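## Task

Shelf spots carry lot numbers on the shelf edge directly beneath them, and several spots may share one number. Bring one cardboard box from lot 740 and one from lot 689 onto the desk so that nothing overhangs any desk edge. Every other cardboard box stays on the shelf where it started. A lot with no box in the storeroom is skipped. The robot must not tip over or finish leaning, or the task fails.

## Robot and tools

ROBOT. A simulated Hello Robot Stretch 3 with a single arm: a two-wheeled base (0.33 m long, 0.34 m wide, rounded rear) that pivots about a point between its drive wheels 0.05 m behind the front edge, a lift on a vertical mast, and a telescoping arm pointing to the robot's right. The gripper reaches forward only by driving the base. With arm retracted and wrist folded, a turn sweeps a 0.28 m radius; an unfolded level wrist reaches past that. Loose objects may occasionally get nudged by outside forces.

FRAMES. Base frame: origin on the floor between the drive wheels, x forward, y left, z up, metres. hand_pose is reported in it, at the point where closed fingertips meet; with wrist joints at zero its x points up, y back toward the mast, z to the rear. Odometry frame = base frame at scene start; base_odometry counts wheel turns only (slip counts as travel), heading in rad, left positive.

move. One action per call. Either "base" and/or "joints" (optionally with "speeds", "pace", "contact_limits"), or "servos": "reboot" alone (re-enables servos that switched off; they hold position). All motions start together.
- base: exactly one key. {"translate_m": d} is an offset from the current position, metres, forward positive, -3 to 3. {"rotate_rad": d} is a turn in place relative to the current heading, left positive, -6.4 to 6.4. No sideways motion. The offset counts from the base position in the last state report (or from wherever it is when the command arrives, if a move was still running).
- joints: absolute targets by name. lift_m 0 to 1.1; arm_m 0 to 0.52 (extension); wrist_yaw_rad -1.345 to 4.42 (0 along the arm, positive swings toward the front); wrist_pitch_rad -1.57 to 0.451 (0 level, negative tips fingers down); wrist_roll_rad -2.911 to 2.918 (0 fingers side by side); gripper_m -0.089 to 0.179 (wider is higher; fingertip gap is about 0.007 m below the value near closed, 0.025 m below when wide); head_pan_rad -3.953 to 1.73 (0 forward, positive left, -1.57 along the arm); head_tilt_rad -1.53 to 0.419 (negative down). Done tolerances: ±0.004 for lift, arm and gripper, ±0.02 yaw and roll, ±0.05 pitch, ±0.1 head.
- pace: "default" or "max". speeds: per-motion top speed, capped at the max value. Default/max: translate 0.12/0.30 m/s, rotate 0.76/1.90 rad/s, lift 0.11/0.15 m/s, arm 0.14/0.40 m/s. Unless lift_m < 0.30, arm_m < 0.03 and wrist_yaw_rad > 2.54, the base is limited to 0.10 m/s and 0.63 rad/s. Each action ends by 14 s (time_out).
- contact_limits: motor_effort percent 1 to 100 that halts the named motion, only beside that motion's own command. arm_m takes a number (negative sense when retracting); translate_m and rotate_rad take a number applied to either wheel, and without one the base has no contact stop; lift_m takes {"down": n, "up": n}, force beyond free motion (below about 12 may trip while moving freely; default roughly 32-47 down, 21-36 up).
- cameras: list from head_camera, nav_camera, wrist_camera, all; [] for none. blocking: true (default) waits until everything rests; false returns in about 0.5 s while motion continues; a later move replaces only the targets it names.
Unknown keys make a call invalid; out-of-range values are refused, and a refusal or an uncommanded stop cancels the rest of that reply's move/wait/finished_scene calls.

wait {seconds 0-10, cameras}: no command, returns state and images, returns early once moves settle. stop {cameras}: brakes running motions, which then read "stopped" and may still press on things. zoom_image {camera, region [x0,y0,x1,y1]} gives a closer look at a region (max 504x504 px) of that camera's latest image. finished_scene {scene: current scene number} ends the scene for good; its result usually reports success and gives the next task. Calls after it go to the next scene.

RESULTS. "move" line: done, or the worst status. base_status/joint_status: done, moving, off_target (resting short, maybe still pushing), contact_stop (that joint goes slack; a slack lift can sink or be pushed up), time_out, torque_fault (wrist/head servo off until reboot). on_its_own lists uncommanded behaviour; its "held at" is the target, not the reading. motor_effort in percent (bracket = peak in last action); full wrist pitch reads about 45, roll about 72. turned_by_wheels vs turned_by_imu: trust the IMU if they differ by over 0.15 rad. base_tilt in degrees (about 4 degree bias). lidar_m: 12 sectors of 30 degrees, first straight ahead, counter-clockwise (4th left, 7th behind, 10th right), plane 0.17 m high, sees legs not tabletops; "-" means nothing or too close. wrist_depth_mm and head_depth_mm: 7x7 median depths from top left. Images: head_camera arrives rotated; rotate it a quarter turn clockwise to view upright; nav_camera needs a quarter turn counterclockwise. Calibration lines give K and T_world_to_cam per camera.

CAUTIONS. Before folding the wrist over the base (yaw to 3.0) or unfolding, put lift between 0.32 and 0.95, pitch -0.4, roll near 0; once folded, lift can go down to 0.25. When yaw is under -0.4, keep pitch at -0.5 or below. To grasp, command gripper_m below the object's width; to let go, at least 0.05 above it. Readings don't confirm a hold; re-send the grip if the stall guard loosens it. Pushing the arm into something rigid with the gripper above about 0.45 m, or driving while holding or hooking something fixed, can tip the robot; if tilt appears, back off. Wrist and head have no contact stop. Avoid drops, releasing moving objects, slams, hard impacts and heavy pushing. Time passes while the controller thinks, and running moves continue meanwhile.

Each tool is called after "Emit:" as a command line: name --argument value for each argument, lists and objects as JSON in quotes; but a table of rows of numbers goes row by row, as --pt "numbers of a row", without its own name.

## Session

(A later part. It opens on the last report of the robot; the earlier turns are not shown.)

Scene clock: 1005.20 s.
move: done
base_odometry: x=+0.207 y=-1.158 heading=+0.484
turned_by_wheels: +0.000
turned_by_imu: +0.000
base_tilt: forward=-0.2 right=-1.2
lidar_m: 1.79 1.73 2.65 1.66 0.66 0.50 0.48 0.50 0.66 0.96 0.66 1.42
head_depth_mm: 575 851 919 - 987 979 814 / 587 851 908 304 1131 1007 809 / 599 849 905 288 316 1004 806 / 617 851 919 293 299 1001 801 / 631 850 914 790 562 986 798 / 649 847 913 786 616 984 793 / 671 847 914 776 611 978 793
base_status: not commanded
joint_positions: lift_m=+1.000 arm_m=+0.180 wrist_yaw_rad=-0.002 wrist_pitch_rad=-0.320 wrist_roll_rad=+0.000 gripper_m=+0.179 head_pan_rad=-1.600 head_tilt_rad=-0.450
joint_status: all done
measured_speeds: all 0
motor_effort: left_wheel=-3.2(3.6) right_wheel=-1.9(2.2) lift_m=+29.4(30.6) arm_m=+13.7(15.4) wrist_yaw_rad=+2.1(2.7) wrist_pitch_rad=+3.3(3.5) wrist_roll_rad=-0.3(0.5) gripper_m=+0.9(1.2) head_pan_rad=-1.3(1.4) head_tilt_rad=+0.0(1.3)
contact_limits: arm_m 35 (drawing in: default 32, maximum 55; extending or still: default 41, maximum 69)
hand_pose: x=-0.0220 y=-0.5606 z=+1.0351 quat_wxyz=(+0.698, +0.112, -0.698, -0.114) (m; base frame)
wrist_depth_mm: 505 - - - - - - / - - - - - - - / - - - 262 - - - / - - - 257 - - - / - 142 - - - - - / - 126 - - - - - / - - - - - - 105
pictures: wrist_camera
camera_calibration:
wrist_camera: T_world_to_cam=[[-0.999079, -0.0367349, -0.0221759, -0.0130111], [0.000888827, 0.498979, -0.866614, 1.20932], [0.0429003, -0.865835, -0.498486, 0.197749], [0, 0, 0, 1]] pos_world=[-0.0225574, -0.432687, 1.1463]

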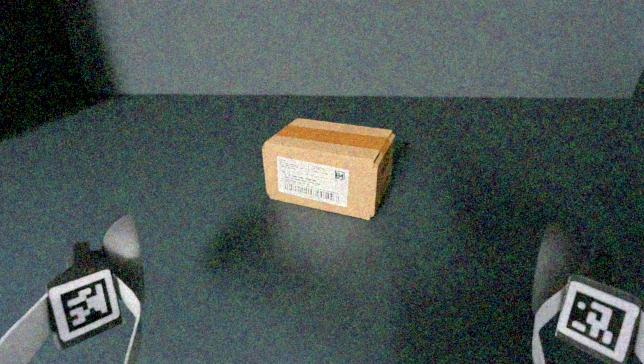

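Emit:
move --joints '{"lift_m": 0.993}' --cameras '[]'

Emit:
move --joints '{"arm_m": 0.312}' --contact_limits '{"arm_m": 35}' --cameras '["wrist_camera"]'

Scene clock: 1021.40 s.
move: done
base_odometry: x=+0.207 y=-1.158 heading=+0.484
turned_by_wheels: +0.000
turned_by_imu: +0.000
base_tilt: forward=-0.2 right=-1.2
lidar_m: 1.79 1.73 2.64 1.66 0.66 0.50 0.48 0.50 0.66 0.96 0.66 1.42
head_depth_mm: 575 853 915 961 985 981 812 / 587 850 915 309 284 1013 809 / 601 852 907 289 302 1002 804 / 615 849 916 294 302 967 801 / 631 847 913 792 562 992 797 / 650 849 914 787 617 988 794 / 671 846 916 778 611 982 789
base_status: not commanded
joint_positions: lift_m=+0.993 arm_m=+0.180 wrist_yaw_rad=-0.002 wrist_pitch_rad=-0.320 wrist_roll_rad=+0.000 gripper_m=+0.179 head_pan_rad=-1.600 head_tilt_rad=-0.450
joint_status: all done
measured_speeds: all 0
motor_effort: left_wheel=-3.1(3.6) right_wheel=-1.7(2.1) lift_m=+22.9(26.4) arm_m=+9.1(9.8) wrist_yaw_rad=+2.1(2.8) wrist_pitch_rad=+3.3(3.4) wrist_roll_rad=-0.3(0.3) gripper_m=+0.7(0.9) head_pan_rad=-0.5(1.4) head_tilt_rad=+0.0(0.6)
contact_limits: arm_m 35 (drawing in: default 32, maximum 55; extending or still: default 41, maximum 69)
hand_pose: x=-0.0220 y=-0.5606 z=+1.0281 quat_wxyz=(+0.698, +0.112, -0.698, -0.114) (m; base frame)
wrist_depth_mm: 509 - - - - - - / - - - - - - - / - - - 253 - - - / - - - 256 - - - / - 142 - - - - - / - 126 - - - - - / - - - - - - 105
pictures: none
No camera images: "cameras" was empty.

Scene clock: 1023.63 s.
move: done
base_odometry: x=+0.207 y=-1.158 heading=+0.484
turned_by_wheels: +0.000
turned_by_imu: +0.000
base_tilt: forward=-0.3 right=-1.3
lidar_m: 1.78 1.73 2.65 1.66 0.66 0.49 0.48 0.50 0.66 0.96 0.66 1.41
head_depth_mm: 575 849 917 316 1043 1012 816 / 587 851 897 353 604 1007 809 / 601 848 436 399 600 1004 806 / 615 849 896 424 568 996 802 / 632 847 916 697 593 991 799 / 650 851 916 786 617 988 790 / 670 847 914 775 610 981 791
base_status: not commanded
joint_positions: lift_m=+0.993 arm_m=+0.312 wrist_yaw_rad=-0.002 wrist_pitch_rad=-0.320 wrist_roll_rad=+0.000 gripper_m=+0.179 head_pan_rad=-1.600 head_tilt_rad=-0.450
joint_status: all done
measured_speeds: all 0
motor_effort: left_wheel=-2.9(3.6) right_wheel=-1.6(2.7) lift_m=+27.9(27.9) arm_m=+14.0(15.7) wrist_yaw_rad=+2.1(2.6) wrist_pitch_rad=+3.4(3.4) wrist_roll_rad=-0.3(0.5) gripper_m=+0.9(1.1) head_pan_rad=-0.5(1.3) head_tilt_rad=+0.5(1.2)
contact_limits: arm_m 35 (drawing in: default 32, maximum 55; extending or still: default 41, maximum 69)
hand_pose: x=-0.0220 y=-0.6926 z=+1.0281 quat_wxyz=(+0.698, +0.112, -0.698, -0.114) (m; base frame)
wrist_depth_mm: - - - - - - - / - - - - - - - / - - - - - - - / - - - - - - - / - 142 148 154 153 - - / - 126 144 131 127 - - / - - 156 137 120 - 105
pictures: wrist_camera
camera_calibration:
wrist_camera: T_world_to_cam=[[-0.999079, -0.036735, -0.0221757, -0.0180156], [0.000888858, 0.498973, -0.866617, 1.26912], [0.0429002, -0.865839, -0.498481, 0.0799618], [0, 0, 0, 1]] pos_world=[-0.0225574, -0.564685, 1.1393]

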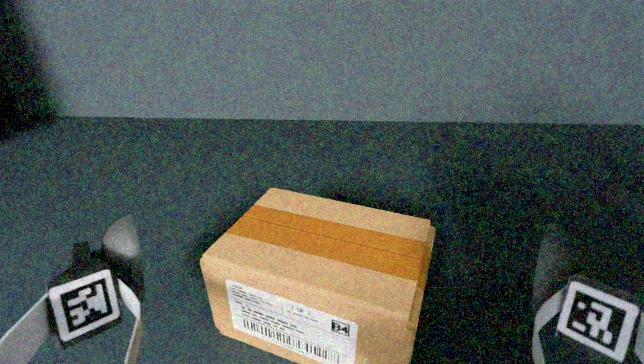

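Emit:
move --joints '{"gripper_m": 0.07}' --cameras '["wrist_camera"]'

Scene clock: 1030.90 s.
move: done
base_odometry: x=+0.207 y=-1.158 heading=+0.484
turned_by_wheels: +0.000
turned_by_imu: +0.000
base_tilt: forward=-0.4 right=-1.1
lidar_m: 1.78 1.73 2.65 1.66 0.66 0.49 0.48 0.50 0.66 0.96 0.66 1.42
head_depth_mm: 574 852 914 316 1046 1011 813 / 587 849 897 354 604 1008 811 / 599 849 436 399 600 1003 807 / 617 849 895 424 567 998 800 / 633 847 919 743 593 992 799 / 650 848 916 784 617 981 796 / 671 847 913 776 612 980 792
base_status: not commanded
joint_positions: lift_m=+0.993 arm_m=+0.312 wrist_yaw_rad=-0.001 wrist_pitch_rad=-0.320 wrist_roll_rad=+0.000 gripper_m=+0.071 head_pan_rad=-1.600 head_tilt_rad=-0.450
joint_status: all done
measured_speeds: all 0
motor_effort: left_wheel=-2.8(3.8) right_wheel=-1.4(2.6) lift_m=+29.4(31.4) arm_m=+12.8(13.9) wrist_yaw_rad=-1.3(2.8) wrist_pitch_rad=+3.2(3.5) wrist_roll_rad=-0.3(0.4) gripper_m=-10.6(84.5) head_pan_rad=-0.4(0.7) head_tilt_rad=+0.7(1.6)
contact_limits: arm_m 35 (drawing in: default 32, maximum 55; extending or still: default 41, maximum 69)
hand_pose: x=-0.0217 y=-0.6926 z=+1.0283 quat_wxyz=(+0.698, +0.113, -0.698, -0.113) (m; base frame)
wrist_depth_mm: - - - - - - - / - - - - - - - / - - - - - - - / - - - 176 - - - / - - 150 154 153 - - / - - 139 132 127 - - / - 92 151 141 127 117 -
pictures: wrist_camera
camera_calibration:
wrist_camera: T_world_to_cam=[[-0.999018, -0.0383742, -0.022152, -0.0187901], [0.0000761863, 0.498455, -0.866916, 1.26921], [0.0443089, -0.866066, -0.497962, 0.0793024], [0, 0, 0, 1]] pos_world=[-0.0223821, -0.564682, 1.13937]

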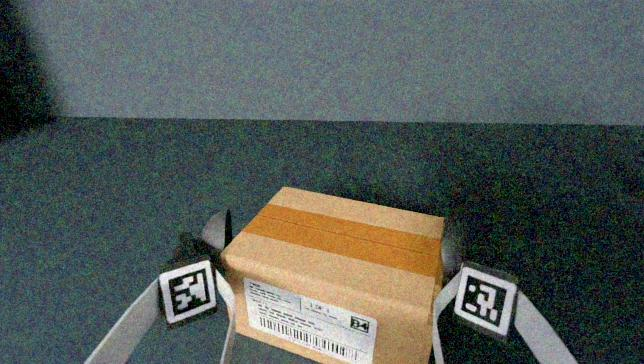

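Emit:
move --joints '{"lift_m": 1.05}' --cameras '["wrist_camera"]'

Emit:
move --joints '{"arm_m": 0.0}' --cameras '["wrist_camera"]'

Scene clock: 1038.43 s.
move: done
base_odometry: x=+0.207 y=-1.158 heading=+0.484
turned_by_wheels: +0.000
turned_by_imu: +0.000
base_tilt: forward=-0.4 right=-1.2
lidar_m: 1.78 1.72 2.65 1.66 0.66 0.49 0.48 0.50 0.66 0.96 0.66 1.41
head_depth_mm: 576 851 - 777 611 984 814 / 588 847 363 773 606 1010 808 / 599 842 381 713 601 1003 805 / 616 846 400 659 595 997 802 / 632 848 915 743 592 988 796 / 652 844 917 785 616 988 795 / 670 845 913 777 612 977 790
base_status: not commanded
joint_positions: lift_m=+1.050 arm_m=+0.312 wrist_yaw_rad=-0.001 wrist_pitch_rad=-0.323 wrist_roll_rad=+0.000 gripper_m=+0.071 head_pan_rad=-1.600 head_tilt_rad=-0.450
joint_status: all done
measured_speeds: all 0
motor_effort: left_wheel=-3.4(3.6) right_wheel=-1.7(2.2) lift_m=+30.1(33.7) arm_m=+12.2(12.6) wrist_yaw_rad=+0.4(1.5) wrist_pitch_rad=+3.8(4.0) wrist_roll_rad=+0.0(0.6) gripper_m=-10.6(11.0) head_pan_rad=+0.3(0.7) head_tilt_rad=+1.6(2.0)
contact_limits: arm_m 35 (drawing in: default 32, maximum 55; extending or still: default 41, maximum 69)
hand_pose: x=-0.0217 y=-0.6923 z=+1.0845 quat_wxyz=(+0.698, +0.114, -0.698, -0.114) (m; base frame)
wrist_depth_mm: - - - - - - - / - - - - - - - / 466 - - - - - - / - - - 175 - - - / - - 149 154 153 - - / - - 139 133 128 - - / - 93 151 141 127 117 -
pictures: wrist_camera
camera_calibration:
wrist_camera: T_world_to_cam=[[-0.999018, -0.0382954, -0.0222859, -0.0173322], [0.0000798244, 0.501421, -0.865204, 1.31794], [0.044308, -0.864356, -0.500925, 0.11199], [0, 0, 0, 1]] pos_world=[-0.0223824, -0.564707, 1.196]

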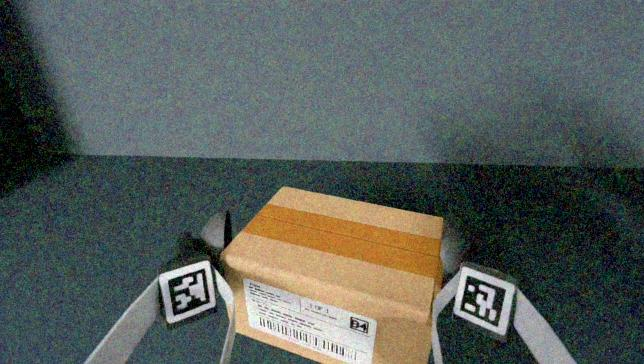

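Scene clock: 1041.93 s.
move: done
base_odometry: x=+0.207 y=-1.158 heading=+0.484
turned_by_wheels: +0.000
turned_by_imu: +0.000
base_tilt: forward=-0.4 right=-1.2
lidar_m: 1.78 1.73 2.65 1.66 0.66 0.50 0.48 0.50 0.66 0.96 0.66 1.42
head_depth_mm: 575 854 896 - - - - / 588 851 918 963 - - - / 600 848 916 952 - - - / 614 847 917 936 - - - / 632 849 917 798 376 957 797 / 649 848 913 785 615 987 796 / 672 849 914 778 612 980 791
base_status: not commanded
joint_positions: lift_m=+1.050 arm_m=+0.001 wrist_yaw_rad=-0.001 wrist_pitch_rad=-0.323 wrist_roll_rad=+0.000 gripper_m=+0.071 head_pan_rad=-1.600 head_tilt_rad=-0.450
joint_status: all done
measured_speeds: all 0
motor_effort: left_wheel=-3.1(3.7) right_wheel=-1.9(3.0) lift_m=+25.8(30.8) arm_m=-12.8(15.6) wrist_yaw_rad=-0.5(1.7) wrist_pitch_rad=+3.8(4.0) wrist_roll_rad=-0.4(0.5) gripper_m=-10.5(11.0) head_pan_rad=+0.4(0.9) head_tilt_rad=+1.2(2.3)
hand_pose: x=-0.0217 y=-0.3808 z=+1.0844 quat_wxyz=(+0.698, +0.114, -0.698, -0.114) (m; base frame)
wrist_depth_mm: - 670 - - - - 619 / - - - - - - - / - - - - - - - / - - - 176 - - - / - - 149 154 153 - - / - - 138 133 127 123 - / - 93 151 141 127 117 -
pictures: wrist_camera
camera_calibration:
wrist_camera: T_world_to_cam=[[-0.999018, -0.0382936, -0.0222888, -0.00540237], [0.0000798689, 0.501487, -0.865165, 1.16175], [0.0443078, -0.864317, -0.500991, 0.381255], [0, 0, 0, 1]] pos_world=[-0.0223824, -0.253284, 1.19599]

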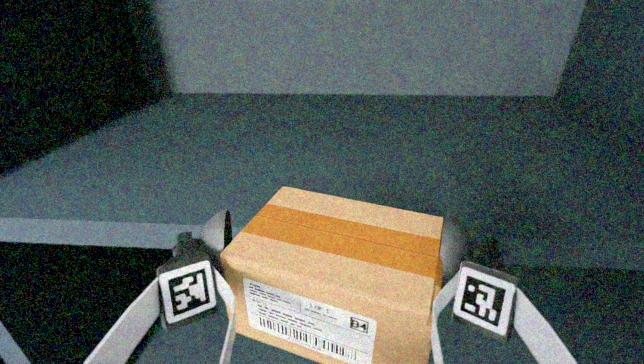

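Emit:
move --joints '{"lift_m": 0.90}' --cameras '[]'

Emit:
move --joints '{"wrist_yaw_rad": 2.6, "wrist_pitch_rad": -0.35}' --cameras '[]'

Emit:
move --joints '{"lift_m": 0.29, "head_pan_rad": -0.5, "head_tilt_rad": -0.6}' --base '{"translate_m": 0.51}' --pace "max" --cameras '[]'

Emit:
move --base '{"rotate_rad": 1.597}' --cameras '["wrist_camera", "head_camera"]'

Scene clock: 1059.87 s.
move: done
base_odometry: x=+0.207 y=-1.158 heading=+0.484
turned_by_wheels: +0.000
turned_by_imu: +0.000
base_tilt: forward=-0.4 right=-1.2
lidar_m: 1.78 1.72 2.65 1.66 0.66 0.49 0.48 0.50 0.66 0.96 0.67 1.42
head_depth_mm: 575 853 918 837 611 981 861 / 587 850 920 823 607 1008 859 / 601 849 919 815 600 1008 786 / 614 852 915 804 597 1025 - / 632 847 915 796 591 988 774 / 650 848 914 786 616 988 794 / 669 850 916 776 609 984 791
base_status: not commanded
joint_positions: lift_m=+0.900 arm_m=+0.001 wrist_yaw_rad=-0.001 wrist_pitch_rad=-0.323 wrist_roll_rad=+0.000 gripper_m=+0.071 head_pan_rad=-1.600 head_tilt_rad=-0.450
joint_status: all done
measured_speeds: all 0
motor_effort: left_wheel=-2.8(3.6) right_wheel=-1.6(2.3) lift_m=+24.0(27.1) arm_m=-7.2(9.9) wrist_yaw_rad=+1.0(1.4) wrist_pitch_rad=+3.8(4.0) wrist_roll_rad=-0.1(0.4) gripper_m=-10.4(10.9) head_pan_rad=+1.1(1.5) head_tilt_rad=+2.1(2.9)
hand_pose: x=-0.0217 y=-0.3808 z=+0.9344 quat_wxyz=(+0.698, +0.114, -0.698, -0.114) (m; base frame)
wrist_depth_mm: - - - - - - - / - - - - - - - / - - - - - - - / - - - 176 - - - / - - 149 155 153 747 - / - - 139 133 128 127 - / - 92 152 141 127 117 551
pictures: none
No camera images: "cameras" was empty.

Scene clock: 1062.13 s.
move: done
base_odometry: x=+0.207 y=-1.158 heading=+0.484
turned_by_wheels: +0.000
turned_by_imu: +0.000
base_tilt: forward=-0.3 right=-1.2
lidar_m: 1.78 1.73 2.65 1.66 0.66 0.49 0.48 0.50 0.66 0.96 0.67 1.42
head_depth_mm: 573 850 920 835 612 984 862 / 584 854 916 823 607 1009 861 / 601 851 914 815 600 1001 805 / 616 848 917 806 596 995 825 / 630 849 916 795 592 988 843 / 649 846 914 785 617 985 795 / 669 847 916 777 611 980 791
base_status: not commanded
joint_positions: lift_m=+0.900 arm_m=+0.001 wrist_yaw_rad=+2.597 wrist_pitch_rad=-0.372 wrist_roll_rad=+0.000 gripper_m=+0.071 head_pan_rad=-1.600 head_tilt_rad=-0.450
joint_status: all done
measured_speeds: all 0
motor_effort: left_wheel=-3.0(3.7) right_wheel=-1.9(2.4) lift_m=+29.8(29.8) arm_m=-4.8(7.7) wrist_yaw_rad=+1.5(7.1) wrist_pitch_rad=+3.5(5.5) wrist_roll_rad=-0.1(0.4) gripper_m=-10.6(10.9) head_pan_rad=+0.6(1.5) head_tilt_rad=+2.7(3.1)
hand_pose: x=+0.0979 y=+0.0511 z=+0.9232 quat_wxyz=(+0.313, +0.704, -0.061, +0.634) (m; base frame)
wrist_depth_mm: - - - - - - - / - - - - - - - / - - - - - - - / - - - - - - - / - - 151 154 154 - - / - 124 138 133 128 - - / 206 - - 141 129 - -
pictures: none
No camera images: "cameras" was empty.

Scene clock: 1067.73 s.
move: done
base_odometry: x=+0.658 y=-0.921 heading=+0.484
turned_by_wheels: +0.000
turned_by_imu: +0.000
base_tilt: forward=-0.3 right=-1.1
lidar_m: 1.28 1.34 1.34 3.72 1.36 1.02 0.98 1.03 1.01 0.53 1.03 1.00
head_depth_mm: 900 1003 920 1300 1106 891 1143 / 846 948 912 1230 1101 1321 1168 / 835 910 976 1146 1180 1402 1219 / 1191 1314 1470 1629 1776 1420 1229 / 1132 1243 1386 1554 1710 1465 1221 / 1085 1183 1295 1457 1639 1450 1217 / 1021 1109 1217 1351 1510 1442 1210
base_status: done
joint_positions: lift_m=+0.290 arm_m=+0.001 wrist_yaw_rad=+2.598 wrist_pitch_rad=-0.373 wrist_roll_rad=+0.000 gripper_m=+0.071 head_pan_rad=-0.500 head_tilt_rad=-0.601
joint_status: all done
measured_speeds: all 0
motor_effort: left_wheel=-1.3(8.8) right_wheel=+5.5(16.0) lift_m=+30.9(31.2) arm_m=+0.8(5.4) wrist_yaw_rad=+0.8(3.3) wrist_pitch_rad=+3.8(4.0) wrist_roll_rad=-0.3(0.4) gripper_m=-10.4(11.1) head_pan_rad=-3.0(6.3) head_tilt_rad=-4.2(7.6)
hand_pose: x=+0.0977 y=+0.0511 z=+0.3128 quat_wxyz=(+0.313, +0.704, -0.060, +0.634) (m; base frame)
wrist_depth_mm: - - - - - - - / - - - - - - - / - - - - - - - / 804 794 798 776 781 771 754 / 652 653 151 154 153 630 622 / 548 125 138 132 128 512 526 / 201 279 279 145 128 435 454
pictures: none
No camera images: "cameras" was empty.

Scene clock: 1071.10 s.
move: done
base_odometry: x=+0.658 y=-0.921 heading=+2.081
turned_by_wheels: +1.597
turned_by_imu: +1.571
base_tilt: forward=-0.3 right=-1.2
lidar_m: 3.72 1.33 1.01 0.98 1.03 1.01 0.53 1.03 1.00 1.28 1.35 1.34
head_depth_mm: 1532 1619 1609 1765 1802 1497 1244 / 1752 1857 1705 1520 1792 1477 1236 / 2037 2187 1689 1822 1776 1473 1236 / 2418 2575 1655 2217 1831 1474 1228 / 2998 3228 1883 2433 1816 1457 1213 / 3148 3392 3325 2402 1796 1455 1223 / 3032 3263 3370 2376 1794 1456 1210
base_status: done
joint_positions: lift_m=+0.290 arm_m=+0.001 wrist_yaw_rad=+2.598 wrist_pitch_rad=-0.373 wrist_roll_rad=+0.000 gripper_m=+0.071 head_pan_rad=-0.500 head_tilt_rad=-0.601
joint_status: not commanded
measured_speeds: all 0
motor_effort: left_wheel=-8.0(13.0) right_wheel=+8.5(12.1) lift_m=+28.1(31.7) arm_m=-4.2(4.2) wrist_yaw_rad=+1.4(2.8) wrist_pitch_rad=+3.7(4.0) wrist_roll_rad=-0.2(0.4) gripper_m=-10.6(11.1) head_pan_rad=-2.2(3.5) head_tilt_rad=-1.5(4.4)
hand_pose: x=+0.0977 y=+0.0510 z=+0.3128 quat_wxyz=(+0.313, +0.704, -0.060, +0.634) (m; base frame)
wrist_depth_mm: - - - - - - - / - - - - - - - / - 970 - - - - 986 / 807 810 786 786 780 767 756 / 655 648 150 155 153 626 611 / 557 125 139 132 127 515 530 / 201 279 280 144 129 434 462
pictures: head_camera (sideways), wrist_camera
camera_calibration:
head_camera: T_world_to_cam=[[-0.479311, 0.2092, -0.852348, 1.12736], [0.497467, 0.864855, -0.0674768, 0.0844189], [0.723041, -0.456357, -0.518604, 0.626086], [0, 0, 0, 1]] pos_world=[0.0456753, -0.0231351, 1.29129]
wrist_camera: T_world_to_cam=[[0.874316, -0.484754, -0.0241966, -0.0464396], [-0.281364, -0.465594, -0.839081, 0.346281], [0.395482, 0.74043, -0.543468, 0.259765], [0, 0, 0, 1]] pos_world=[0.0353017, -0.0536231, 0.430608]

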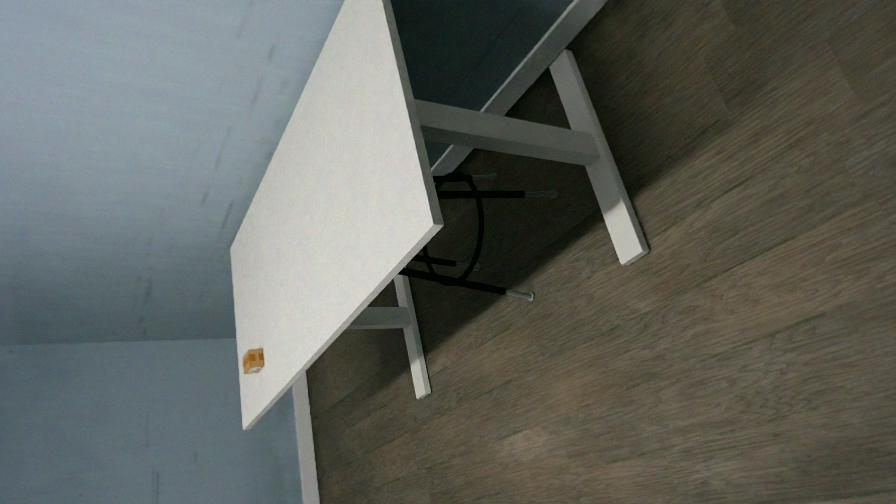

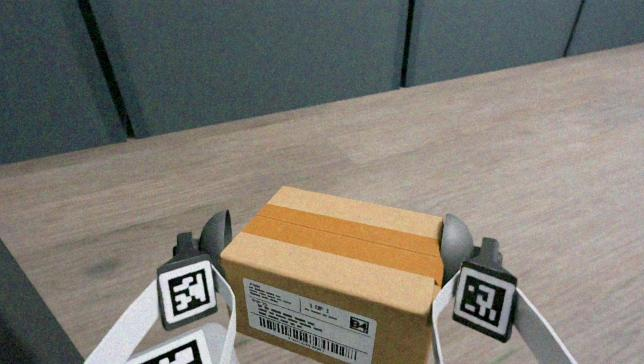

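Emit:
move --base '{"translate_m": 1.45}' --joints '{"head_pan_rad": -1.5, "head_tilt_rad": -0.65}' --pace "max" --cameras '["head_camera"]'

Scene clock: 1087.93 s.
move: done
base_odometry: x=-0.050 y=+0.345 heading=+2.081
turned_by_wheels: +0.000
turned_by_imu: +0.000
base_tilt: forward=-0.4 right=-1.0
lidar_m: 2.30 1.24 0.94 0.92 0.96 1.37 1.96 1.84 1.00 0.72 1.22 2.04
head_depth_mm: 1093 1209 1323 1050 826 1368 1190 / 1110 1230 1329 1031 821 1427 1207 / 1121 1240 1341 1027 841 1430 1206 / 1133 1256 1355 1009 835 1377 1197 / 1146 1266 1357 1003 857 1395 1187 / 1155 1292 1369 999 853 1402 1184 / 1177 1303 1388 988 848 1406 1181
base_status: done
joint_positions: lift_m=+0.290 arm_m=+0.001 wrist_yaw_rad=+2.598 wrist_pitch_rad=-0.373 wrist_roll_rad=+0.000 gripper_m=+0.071 head_pan_rad=-1.500 head_tilt_rad=-0.650
joint_status: all done
measured_speeds: all 0
motor_effort: left_wheel=+2.6(13.0) right_wheel=+1.5(15.8) lift_m=+25.4(26.1) arm_m=-9.3(13.7) wrist_yaw_rad=+1.1(3.0) wrist_pitch_rad=+3.9(4.0) wrist_roll_rad=-0.2(0.6) gripper_m=-10.4(11.3) head_pan_rad=+2.8(5.1) head_tilt_rad=-5.5(7.3)
hand_pose: x=+0.0977 y=+0.0511 z=+0.3128 quat_wxyz=(+0.313, +0.704, -0.060, +0.634) (m; base frame)
wrist_depth_mm: - - - - - - - / - - - - - - - / - - 986 - - - 970 / 799 804 783 782 779 762 764 / 655 656 151 155 153 627 617 / 544 125 138 133 128 515 534 / 201 280 278 144 128 433 461
pictures: head_camera (sideways)
camera_calibration:
head_camera: T_world_to_cam=[[-0.0859552, 0.55742, -0.825769, 1.09031], [0.996287, 0.0522055, -0.0684642, 0.0826572], [0.00494642, -0.828588, -0.559837, 0.684114], [0, 0, 0, 1]] pos_world=[0.00798344, -0.0452259, 1.28899]

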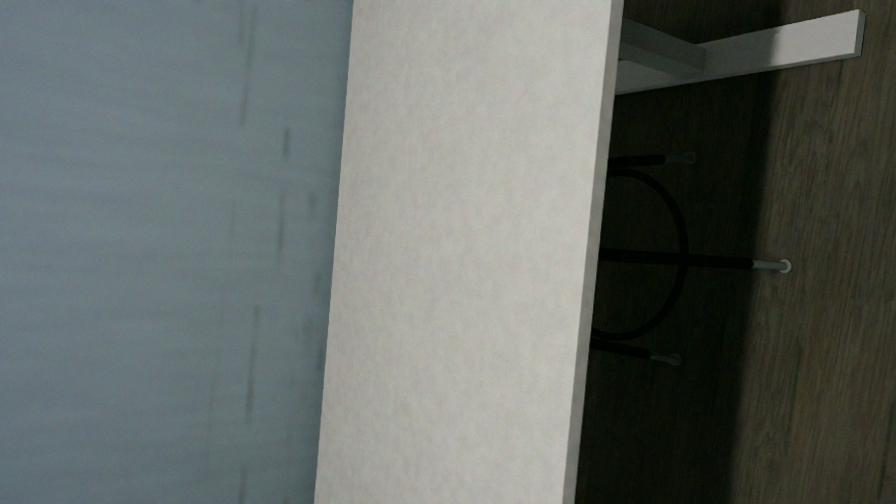

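Emit:
move --joints '{"lift_m": 0.85}' --pace "max" --cameras '[]'

Emit:
move --joints '{"wrist_yaw_rad": 0.0, "wrist_pitch_rad": -0.3}' --cameras '[]'

Emit:
move --joints '{"arm_m": 0.37}' --contact_limits '{"arm_m": 35}' --cameras '[]'

Emit:
move --joints '{"lift_m": 0.735}' --cameras '["head_camera", "wrist_camera"]'

Scene clock: 1107.13 s.
move: done
base_odometry: x=-0.050 y=+0.345 heading=+2.081
turned_by_wheels: +0.000
turned_by_imu: +0.000
base_tilt: forward=-0.4 right=-1.2
lidar_m: 2.31 1.24 0.94 0.92 0.96 1.37 1.96 1.83 1.00 0.72 1.22 2.04
head_depth_mm: 1100 1206 1326 1041 823 1370 - / 1109 1222 1324 1036 823 1439 - / 1120 1239 1341 1021 841 1421 - / 1138 1252 1359 1017 832 1382 - / 1145 1270 1362 1005 857 1397 1244 / 1159 1276 1372 995 852 1402 1182 / 1175 1304 1394 989 844 1382 1178
base_status: not commanded
joint_positions: lift_m=+0.850 arm_m=+0.001 wrist_yaw_rad=+2.598 wrist_pitch_rad=-0.373 wrist_roll_rad=+0.000 gripper_m=+0.071 head_pan_rad=-1.500 head_tilt_rad=-0.650
joint_status: all done
measured_speeds: all 0
motor_effort: left_wheel=+2.6(3.1) right_wheel=+2.1(3.0) lift_m=+27.9(35.1) arm_m=-4.4(7.6) wrist_yaw_rad=+1.2(3.2) wrist_pitch_rad=+3.9(4.0) wrist_roll_rad=+0.1(0.4) gripper_m=-10.7(11.0) head_pan_rad=+3.0(3.9) head_tilt_rad=-5.6(6.1)
hand_pose: x=+0.0977 y=+0.0510 z=+0.8728 quat_wxyz=(+0.313, +0.704, -0.060, +0.634) (m; base frame)
wrist_depth_mm: - - - - - - - / - - - - - - - / - - - - - - - / - - - - - - - / - - 151 154 153 - - / - 124 138 132 128 - - / 205 - - 142 129 - -
pictures: none
No camera images: "cameras" was empty.

Scene clock: 1109.40 s.
move: done
base_odometry: x=-0.050 y=+0.345 heading=+2.081
turned_by_wheels: +0.000
turned_by_imu: +0.000
base_tilt: forward=-0.4 right=-1.2
lidar_m: 2.30 1.24 0.94 0.92 0.96 1.37 1.96 1.83 1.00 0.72 1.22 2.04
head_depth_mm: 1100 1208 1330 1043 825 1365 - / 1106 1222 1332 1038 818 1406 - / 1124 1248 1336 1021 787 308 331 / 1135 1257 1357 1016 779 446 355 / 1149 1266 1357 1005 855 1372 1193 / 1167 1284 1376 995 850 1402 1185 / 1178 1297 1399 989 846 1402 1182
base_status: not commanded
joint_positions: lift_m=+0.850 arm_m=+0.001 wrist_yaw_rad=+0.003 wrist_pitch_rad=-0.331 wrist_roll_rad=+0.000 gripper_m=+0.071 head_pan_rad=-1.500 head_tilt_rad=-0.650
joint_status: all done
measured_speeds: all 0
motor_effort: left_wheel=+2.9(3.3) right_wheel=+2.2(3.0) lift_m=+23.6(28.0) arm_m=-3.2(4.6) wrist_yaw_rad=-3.9(6.2) wrist_pitch_rad=+5.2(8.0) wrist_roll_rad=-0.2(0.4) gripper_m=-10.4(10.8) head_pan_rad=+3.2(3.7) head_tilt_rad=-4.3(5.8)
hand_pose: x=-0.0208 y=-0.3801 z=+0.8827 quat_wxyz=(+0.698, +0.118, -0.697, -0.116) (m; base frame)
wrist_depth_mm: - - - - - - - / - - - - - - - / - - - - - - - / - - - 176 - - - / - - 149 155 153 - - / - 125 138 133 128 - - / - - - 141 129 - -
pictures: none
No camera images: "cameras" was empty.

Scene clock: 1113.33 s.
move: done
base_odometry: x=-0.050 y=+0.345 heading=+2.081
turned_by_wheels: +0.000
turned_by_imu: +0.000
base_tilt: forward=-0.3 right=-1.2
lidar_m: 2.31 1.24 0.94 0.92 0.96 1.36 1.97 1.83 1.00 0.72 1.23 2.04
head_depth_mm: 1098 1209 1330 924 322 1360 1178 / 1107 1223 1317 501 818 1425 1210 / 1118 1236 1338 517 841 1430 1202 / 1135 1252 1358 931 835 1380 1202 / 1150 1267 1360 1004 858 1387 1192 / 1158 1285 1374 992 849 1400 1189 / 1171 1304 1381 989 843 1403 1180
base_status: not commanded
joint_positions: lift_m=+0.850 arm_m=+0.370 wrist_yaw_rad=+0.003 wrist_pitch_rad=-0.330 wrist_roll_rad=+0.000 gripper_m=+0.071 head_pan_rad=-1.500 head_tilt_rad=-0.650
joint_status: all done
measured_speeds: all 0
motor_effort: left_wheel=+2.8(3.2) right_wheel=+2.2(2.8) lift_m=+29.3(29.5) arm_m=+14.2(16.0) wrist_yaw_rad=-2.9(4.6) wrist_pitch_rad=+5.2(5.3) wrist_roll_rad=-0.3(0.4) gripper_m=-10.6(11.1) head_pan_rad=+3.0(3.6) head_tilt_rad=-5.2(5.7)
contact_limits: arm_m 35 (drawing in: default 32, maximum 55; extending or still: default 41, maximum 69)
hand_pose: x=-0.0208 y=-0.7495 z=+0.8828 quat_wxyz=(+0.698, +0.118, -0.697, -0.116) (m; base frame)
wrist_depth_mm: - - - - - - - / - - - - - - - / - - - - - - - / - - - 176 - - - / - - 149 154 153 - - / - - 138 132 128 - - / - 93 151 141 127 117 -
pictures: none
No camera images: "cameras" was empty.

Scene clock: 1115.20 s.
move: done
base_odometry: x=-0.050 y=+0.345 heading=+2.081
turned_by_wheels: +0.000
turned_by_imu: +0.000
base_tilt: forward=-0.4 right=-1.2
lidar_m: 2.30 1.24 0.94 0.92 0.96 1.37 1.96 1.83 1.00 0.72 1.23 2.04
head_depth_mm: 1098 1210 1331 1045 824 1295 312 / 1113 1225 1322 1035 495 405 1136 / 1118 1239 1346 1023 604 1424 1204 / 1139 1256 1355 1012 806 1383 1206 / 1149 1264 1365 1000 856 1392 1195 / 1155 1287 1376 995 854 1398 1188 / 1174 1303 1392 986 846 1401 1179
base_status: not commanded
joint_positions: lift_m=+0.735 arm_m=+0.370 wrist_yaw_rad=+0.003 wrist_pitch_rad=-0.330 wrist_roll_rad=+0.000 gripper_m=+0.071 head_pan_rad=-1.500 head_tilt_rad=-0.650
joint_status: all done
measured_speeds: all 0
motor_effort: left_wheel=+2.8(3.2) right_wheel=+2.3(2.8) lift_m=+25.2(28.0) arm_m=+13.4(14.4) wrist_yaw_rad=-3.5(4.2) wrist_pitch_rad=+5.1(5.2) wrist_roll_rad=-0.4(0.4) gripper_m=-10.4(11.0) head_pan_rad=+3.3(3.5) head_tilt_rad=-4.9(5.4)
contact_limits: arm_m 35 (drawing in: default 32, maximum 55; extending or still: default 41, maximum 69)
hand_pose: x=-0.0208 y=-0.7496 z=+0.7678 quat_wxyz=(+0.698, +0.117, -0.697, -0.115) (m; base frame)
wrist_depth_mm: - - - - - - - / - - - - - - - / - - - - - - - / - - - 175 - - - / - - 150 154 153 - - / - - 138 133 128 - - / - 93 151 141 127 117 -
pictures: head_camera (sideways), wrist_camera
camera_calibration:
head_camera: T_world_to_cam=[[-0.0859553, 0.55742, -0.825769, 1.09031], [0.996287, 0.0522058, -0.0684642, 0.0826572], [0.00494661, -0.828588, -0.559837, 0.684114], [0, 0, 0, 1]] pos_world=[0.00798345, -0.0452259, 1.28899]
wrist_camera: T_world_to_cam=[[-0.998874, -0.0417343, -0.0225489, -0.0281114], [-0.0017424, 0.507311, -0.861761, 1.07447], [0.0474043, -0.860752, -0.506812, -0.088871], [0, 0, 0, 1]] pos_world=[-0.0219948, -0.622758, 0.880259]

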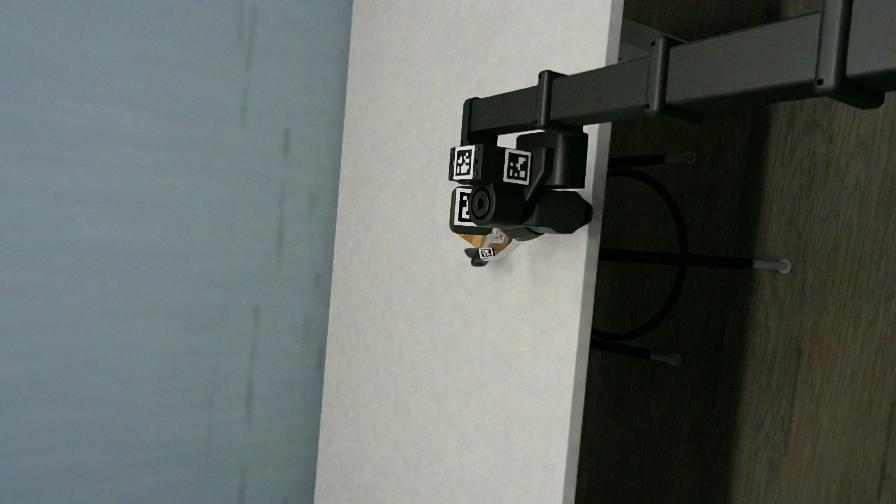

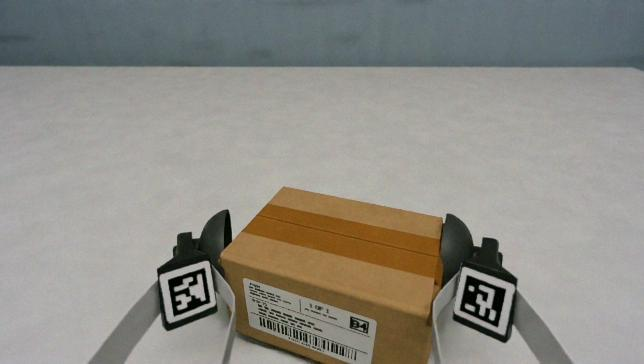

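Emit:
move --joints '{"lift_m": 0.71}' --speeds '{"lift_m": 0.03}' --contact_limits '{"lift_m": {"down": 12}}' --cameras '[]'

Emit:
move --joints '{"lift_m": 0.703}' --speeds '{"lift_m": 0.02}' --contact_limits '{"lift_m": {"down": 12}}' --cameras '["wrist_camera"]'

Scene clock: 1124.73 s.
move: done
base_odometry: x=-0.050 y=+0.345 heading=+2.081
turned_by_wheels: +0.000
turned_by_imu: +0.000
base_tilt: forward=-0.3 right=-1.3
lidar_m: 2.31 1.25 0.94 0.92 0.96 1.37 1.97 1.83 1.00 0.72 1.23 2.03
head_depth_mm: 1100 1210 1325 1045 824 1337 344 / 1112 1227 1333 1034 525 432 391 / 1124 1237 1336 1024 601 1429 1199 / 1132 1255 1348 1014 805 1379 1197 / 1148 1272 1353 1002 858 1386 1186 / 1155 1285 1368 999 852 1396 1183 / 1167 1303 1394 985 848 1401 1187
base_status: not commanded
joint_positions: lift_m=+0.710 arm_m=+0.370 wrist_yaw_rad=+0.002 wrist_pitch_rad=-0.275 wrist_roll_rad=+0.000 gripper_m=+0.071 head_pan_rad=-1.500 head_tilt_rad=-0.650
joint_status: all done
measured_speeds: all 0
motor_effort: left_wheel=+2.5(3.2) right_wheel=+1.9(2.7) lift_m=+18.7(30.2) arm_m=+10.1(11.8) wrist_yaw_rad=-1.2(3.7) wrist_pitch_rad=-5.1(5.5) wrist_roll_rad=-0.4(0.4) gripper_m=-10.4(10.8) head_pan_rad=+2.4(3.5) head_tilt_rad=-4.3(5.1)
contact_limits: arm_m 35 (drawing in: default 32, maximum 55; extending or still: default 41, maximum 69); lift_m down 12 (down: maximum 72; up: maximum 65)
hand_pose: x=-0.0211 y=-0.7551 z=+0.7560 quat_wxyz=(+0.701, +0.098, -0.700, -0.097) (m; base frame)
wrist_depth_mm: - - - - - - - / - - - - - - - / - - - - - - - / - - - - - - - / - - 149 160 152 - - / - - 140 131 124 - - / - - 152 142 126 117 -
pictures: none
No camera images: "cameras" was empty.

Scene clock: 1125.47 s.
move: done
base_odometry: x=-0.050 y=+0.345 heading=+2.081
turned_by_wheels: +0.000
turned_by_imu: +0.000
base_tilt: forward=-0.2 right=-1.2
lidar_m: 2.31 1.24 0.94 0.92 0.96 1.37 1.97 1.83 1.00 0.72 1.23 2.03
head_depth_mm: 1098 1211 1324 1047 825 1374 359 / 1111 1224 1323 1035 535 437 383 / 1119 1244 1341 1027 602 1415 1206 / 1135 1244 1353 1014 803 1379 1201 / 1151 1272 1358 1007 857 1394 1196 / 1166 1286 1376 997 853 1406 1190 / 1175 1311 1401 987 850 1402 1183
base_status: not commanded
joint_positions: lift_m=+0.703 arm_m=+0.370 wrist_yaw_rad=+0.001 wrist_pitch_rad=-0.251 wrist_roll_rad=+0.000 gripper_m=+0.071 head_pan_rad=-1.500 head_tilt_rad=-0.650
joint_status: all done
measured_speeds: all 0
on_its_own: wrist_pitch_rad is at rest, and its effort (-9.5) is outside its rest range (-8 to +12)
motor_effort: left_wheel=+2.7(2.9) right_wheel=+2.1(3.3) lift_m=+16.4(19.6) arm_m=+10.5(11.0) wrist_yaw_rad=-1.9(3.9) wrist_pitch_rad=-9.5(9.8) wrist_roll_rad=-0.3(0.4) gripper_m=-10.4(10.9) head_pan_rad=+2.5(3.1) head_tilt_rad=-4.5(4.9)
contact_limits: arm_m 35 (drawing in: default 32, maximum 55; extending or still: default 41, maximum 69); lift_m down 12 (down: maximum 72; up: maximum 65)
hand_pose: x=-0.0212 y=-0.7572 z=+0.7548 quat_wxyz=(+0.702, +0.089, -0.701, -0.088) (m; base frame)
wrist_depth_mm: - - - - - - - / - - - - - - - / - - - - - - - / - - - - - - - / - - 148 159 151 - - / - - 140 132 122 - - / - - 148 139 125 117 -
pictures: wrist_camera
camera_calibration:
wrist_camera: T_world_to_cam=[[-0.998941, -0.0417271, -0.0194076, -0.0314748], [-0.000805103, 0.437506, -0.899215, 1.04249], [0.0460126, -0.898247, -0.437076, -0.183124], [0, 0, 0, 1]] pos_world=[-0.0221761, -0.621902, 0.856776]

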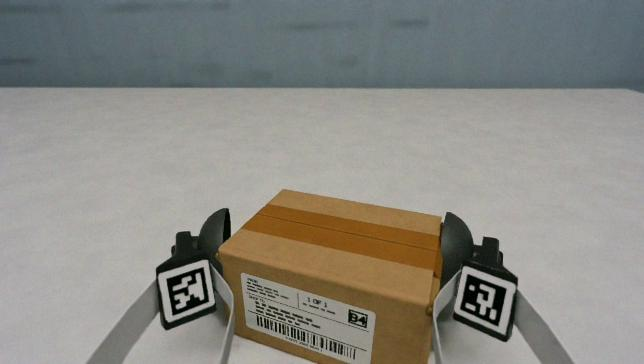

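Emit:
move --joints '{"lift_m": 0.717}' --speeds '{"lift_m": 0.03}' --cameras '[]'

Emit:
move --joints '{"gripper_m": 0.179}' --cameras '["wrist_camera"]'

Scene clock: 1136.50 s.
move: done
base_odometry: x=-0.050 y=+0.345 heading=+2.081
turned_by_wheels: +0.000
turned_by_imu: +0.000
base_tilt: forward=-0.3 right=-1.2
lidar_m: 2.30 1.24 0.94 0.92 0.96 1.37 1.96 1.83 1.00 0.72 1.22 2.04
head_depth_mm: 1094 1216 1326 1046 824 1335 337 / 1111 1224 1326 1029 504 415 1129 / 1117 1241 1334 1026 600 1425 1205 / 1130 1251 1358 1014 805 1384 1196 / 1143 1273 1356 1007 858 1392 1188 / 1156 1283 1375 998 849 1403 1189 / 1175 1302 1386 983 845 1396 1179
base_status: not commanded
joint_positions: lift_m=+0.717 arm_m=+0.370 wrist_yaw_rad=+0.001 wrist_pitch_rad=-0.299 wrist_roll_rad=+0.001 gripper_m=+0.071 head_pan_rad=-1.500 head_tilt_rad=-0.650
joint_status: all done
measured_speeds: all 0
motor_effort: left_wheel=+2.8(3.2) right_wheel=+1.8(2.6) lift_m=+29.4(30.6) arm_m=+8.2(9.0) wrist_yaw_rad=-2.9(2.9) wrist_pitch_rad=-0.6(9.5) wrist_roll_rad=-0.1(0.5) gripper_m=-10.4(10.9) head_pan_rad=+2.5(2.9) head_tilt_rad=-4.2(4.6)
contact_limits: arm_m 35 (drawing in: default 32, maximum 55; extending or still: default 41, maximum 69)
hand_pose: x=-0.0212 y=-0.7527 z=+0.7571 quat_wxyz=(+0.699, +0.106, -0.699, -0.105) (m; base frame)
wrist_depth_mm: - - - - - - - / - - - - - - - / - - - - - - - / - - - 176 - - - / - - 150 159 152 - - / - - 142 133 125 - - / - - 155 142 128 - -
pictures: none
No camera images: "cameras" was empty.

Scene clock: 1138.10 s.
move: done
base_odometry: x=-0.050 y=+0.345 heading=+2.081
turned_by_wheels: +0.000
turned_by_imu: +0.000
base_tilt: forward=-0.4 right=-1.2
lidar_m: 2.31 1.24 0.94 0.92 0.97 1.37 1.96 1.83 1.00 0.72 1.22 2.04
head_depth_mm: 1096 1206 1324 1044 826 1333 338 / 1114 1227 1320 1036 505 415 1135 / 1118 1242 1332 1021 600 1430 1206 / 1135 1251 1353 1012 803 1392 1199 / 1147 1271 1365 1003 858 1396 1199 / 1164 1281 1367 997 848 1402 1182 / 1175 1296 1385 986 847 1387 1179
base_status: not commanded
joint_positions: lift_m=+0.717 arm_m=+0.370 wrist_yaw_rad=+0.002 wrist_pitch_rad=-0.313 wrist_roll_rad=+0.001 gripper_m=+0.179 head_pan_rad=-1.500 head_tilt_rad=-0.650
joint_status: all done
measured_speeds: all 0
motor_effort: left_wheel=+2.4(3.3) right_wheel=+2.0(2.7) lift_m=+27.7(30.1) arm_m=+7.2(8.7) wrist_yaw_rad=-1.7(2.9) wrist_pitch_rad=+1.9(2.1) wrist_roll_rad=-0.2(0.5) gripper_m=+0.8(84.0) head_pan_rad=+2.7(3.2) head_tilt_rad=-3.5(4.9)
contact_limits: arm_m 35 (drawing in: default 32, maximum 55; extending or still: default 41, maximum 69)
hand_pose: x=-0.0211 y=-0.7513 z=+0.7539 quat_wxyz=(+0.699, +0.111, -0.698, -0.110) (m; base frame)
wrist_depth_mm: - - - - - - - / - - - - - - - / - - - - - - - / - - - 176 - - - / - 142 148 147 146 - - / - 126 150 133 125 - - / - - - 145 131 - 105
pictures: wrist_camera
camera_calibration:
wrist_camera: T_world_to_cam=[[-0.99892, -0.0408703, -0.0221079, -0.0284564], [-0.000886525, 0.492457, -0.870337, 1.05867], [0.0464581, -0.869377, -0.491961, -0.115162], [0, 0, 0, 1]] pos_world=[-0.022137, -0.622629, 0.864112]

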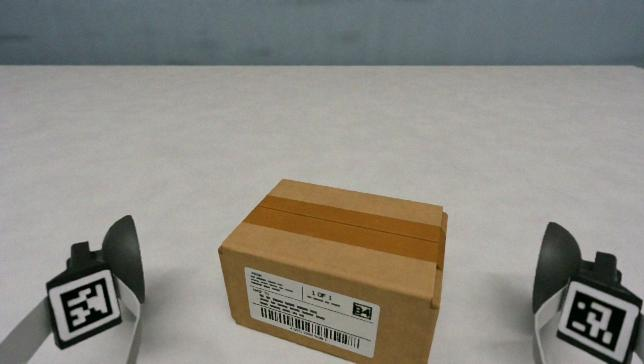

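Emit:
move --joints '{"lift_m": 0.82}' --cameras '[]'

Emit:
move --joints '{"arm_m": 0.0, "head_pan_rad": -1.0, "head_tilt_rad": -0.5}' --cameras '["head_camera", "nav_camera"]'

Scene clock: 1144.53 s.
move: done
base_odometry: x=-0.050 y=+0.345 heading=+2.081
turned_by_wheels: +0.000
turned_by_imu: +0.000
base_tilt: forward=-0.4 right=-1.1
lidar_m: 2.30 1.24 0.94 0.92 0.96 1.37 1.97 1.83 1.00 0.72 1.23 2.04
head_depth_mm: 1100 1211 1327 1040 354 303 1165 / 1109 1231 1334 513 784 1418 1206 / 1120 1232 1352 527 838 1416 1203 / 1129 1252 1361 899 835 1385 1195 / 1145 1273 1357 1006 851 1396 1190 / 1168 1283 1374 997 851 1397 1183 / 1173 1308 1385 986 845 1395 1178
base_status: not commanded
joint_positions: lift_m=+0.820 arm_m=+0.370 wrist_yaw_rad=+0.002 wrist_pitch_rad=-0.314 wrist_roll_rad=+0.001 gripper_m=+0.179 head_pan_rad=-1.500 head_tilt_rad=-0.650
joint_status: all done
measured_speeds: all 0
motor_effort: left_wheel=+2.7(3.0) right_wheel=+2.5(2.7) lift_m=+30.3(32.7) arm_m=+5.1(6.1) wrist_yaw_rad=-1.8(3.1) wrist_pitch_rad=+2.1(2.2) wrist_roll_rad=-0.4(0.5) gripper_m=+0.8(1.0) head_pan_rad=+2.3(2.9) head_tilt_rad=-3.8(4.7)
contact_limits: arm_m 35 (drawing in: default 32, maximum 55; extending or still: default 41, maximum 69)
hand_pose: x=-0.0211 y=-0.7513 z=+0.8567 quat_wxyz=(+0.699, +0.111, -0.698, -0.110) (m; base frame)
wrist_depth_mm: - - - - - - - / - - - - - - - / - - - - - - - / - - - - - - - / - 142 - - - - - / - 126 - - - - - / - - - 219 213 - 105
pictures: none
No camera images: "cameras" was empty.

Scene clock: 1148.47 s.
move: done
base_odometry: x=-0.050 y=+0.345 heading=+2.081
turned_by_wheels: +0.000
turned_by_imu: +0.000
base_tilt: forward=-0.4 right=-1.3
lidar_m: 2.31 1.24 0.94 0.92 0.96 1.37 1.96 1.83 1.00 0.72 1.23 2.04
head_depth_mm: 1150 1222 1304 1334 957 754 1256 / 1216 1300 1393 1361 952 807 1250 / 1303 1386 1491 1347 940 1499 1308 / 1384 1501 1619 1328 936 1596 1304 / 1490 1603 1755 1321 1009 1551 1293 / 1611 1753 1925 1306 1802 1583 1288 / 1738 1928 2113 2271 1939 1578 1289
base_status: not commanded
joint_positions: lift_m=+0.820 arm_m=+0.001 wrist_yaw_rad=+0.002 wrist_pitch_rad=-0.314 wrist_roll_rad=+0.001 gripper_m=+0.179 head_pan_rad=-1.000 head_tilt_rad=-0.500
joint_status: all done
measured_speeds: all 0
motor_effort: left_wheel=+2.3(3.2) right_wheel=+2.2(3.1) lift_m=+29.0(30.6) arm_m=-13.0(15.3) wrist_yaw_rad=-2.8(3.7) wrist_pitch_rad=+2.0(2.2) wrist_roll_rad=-0.4(0.5) gripper_m=+0.6(1.2) head_pan_rad=-3.2(5.2) head_tilt_rad=+4.2(6.6)
hand_pose: x=-0.0211 y=-0.3818 z=+0.8567 quat_wxyz=(+0.699, +0.111, -0.698, -0.110) (m; base frame)
wrist_depth_mm: - - - - - - - / - - - - - - - / - - - 510 - - - / - - - - - - - / - 146 - - - - - / 123 - - - - - - / - - - - - - 105
pictures: head_camera (sideways), nav_camera (sideways)
camera_calibration:
head_camera: T_world_to_cam=[[-0.272586, 0.338667, -0.900556, 1.18898], [0.854612, 0.515192, -0.0649346, 0.0789393], [0.441968, -0.787326, -0.429863, 0.512332], [0, 0, 0, 1]] pos_world=[0.0302028, -0.039964, 1.2961]
nav_camera: T_world_to_cam=[[0.260805, -0.374427, 0.889823, -1.11646], [-0.832101, -0.554524, 0.0105492, 0.0415194], [0.489479, -0.743174, -0.456183, 0.543949], [0, 0, 0, 1]] pos_world=[0.0594737, 0.00924115, 1.24115]

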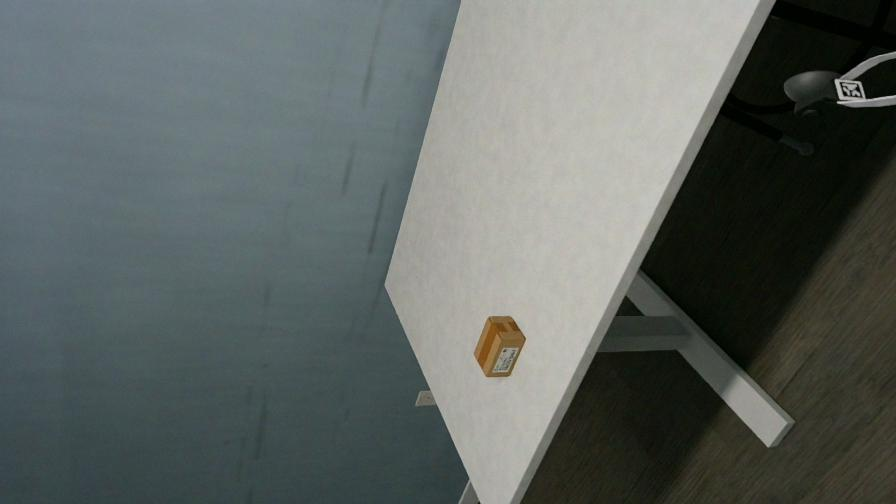

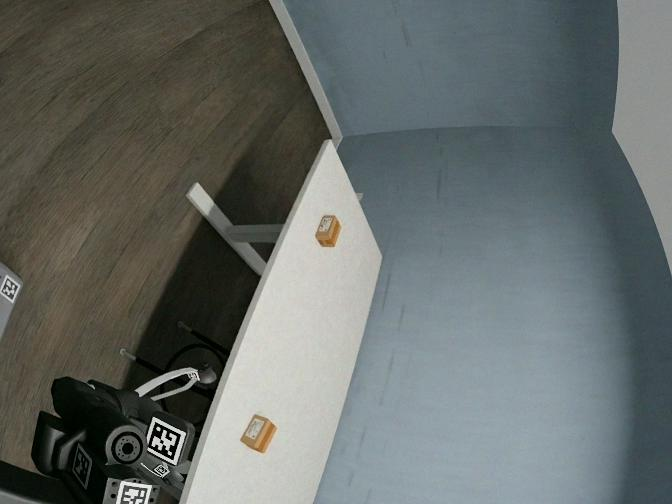

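Emit:
finished_scene --scene 1 --done true

The scene is finished: the task was done.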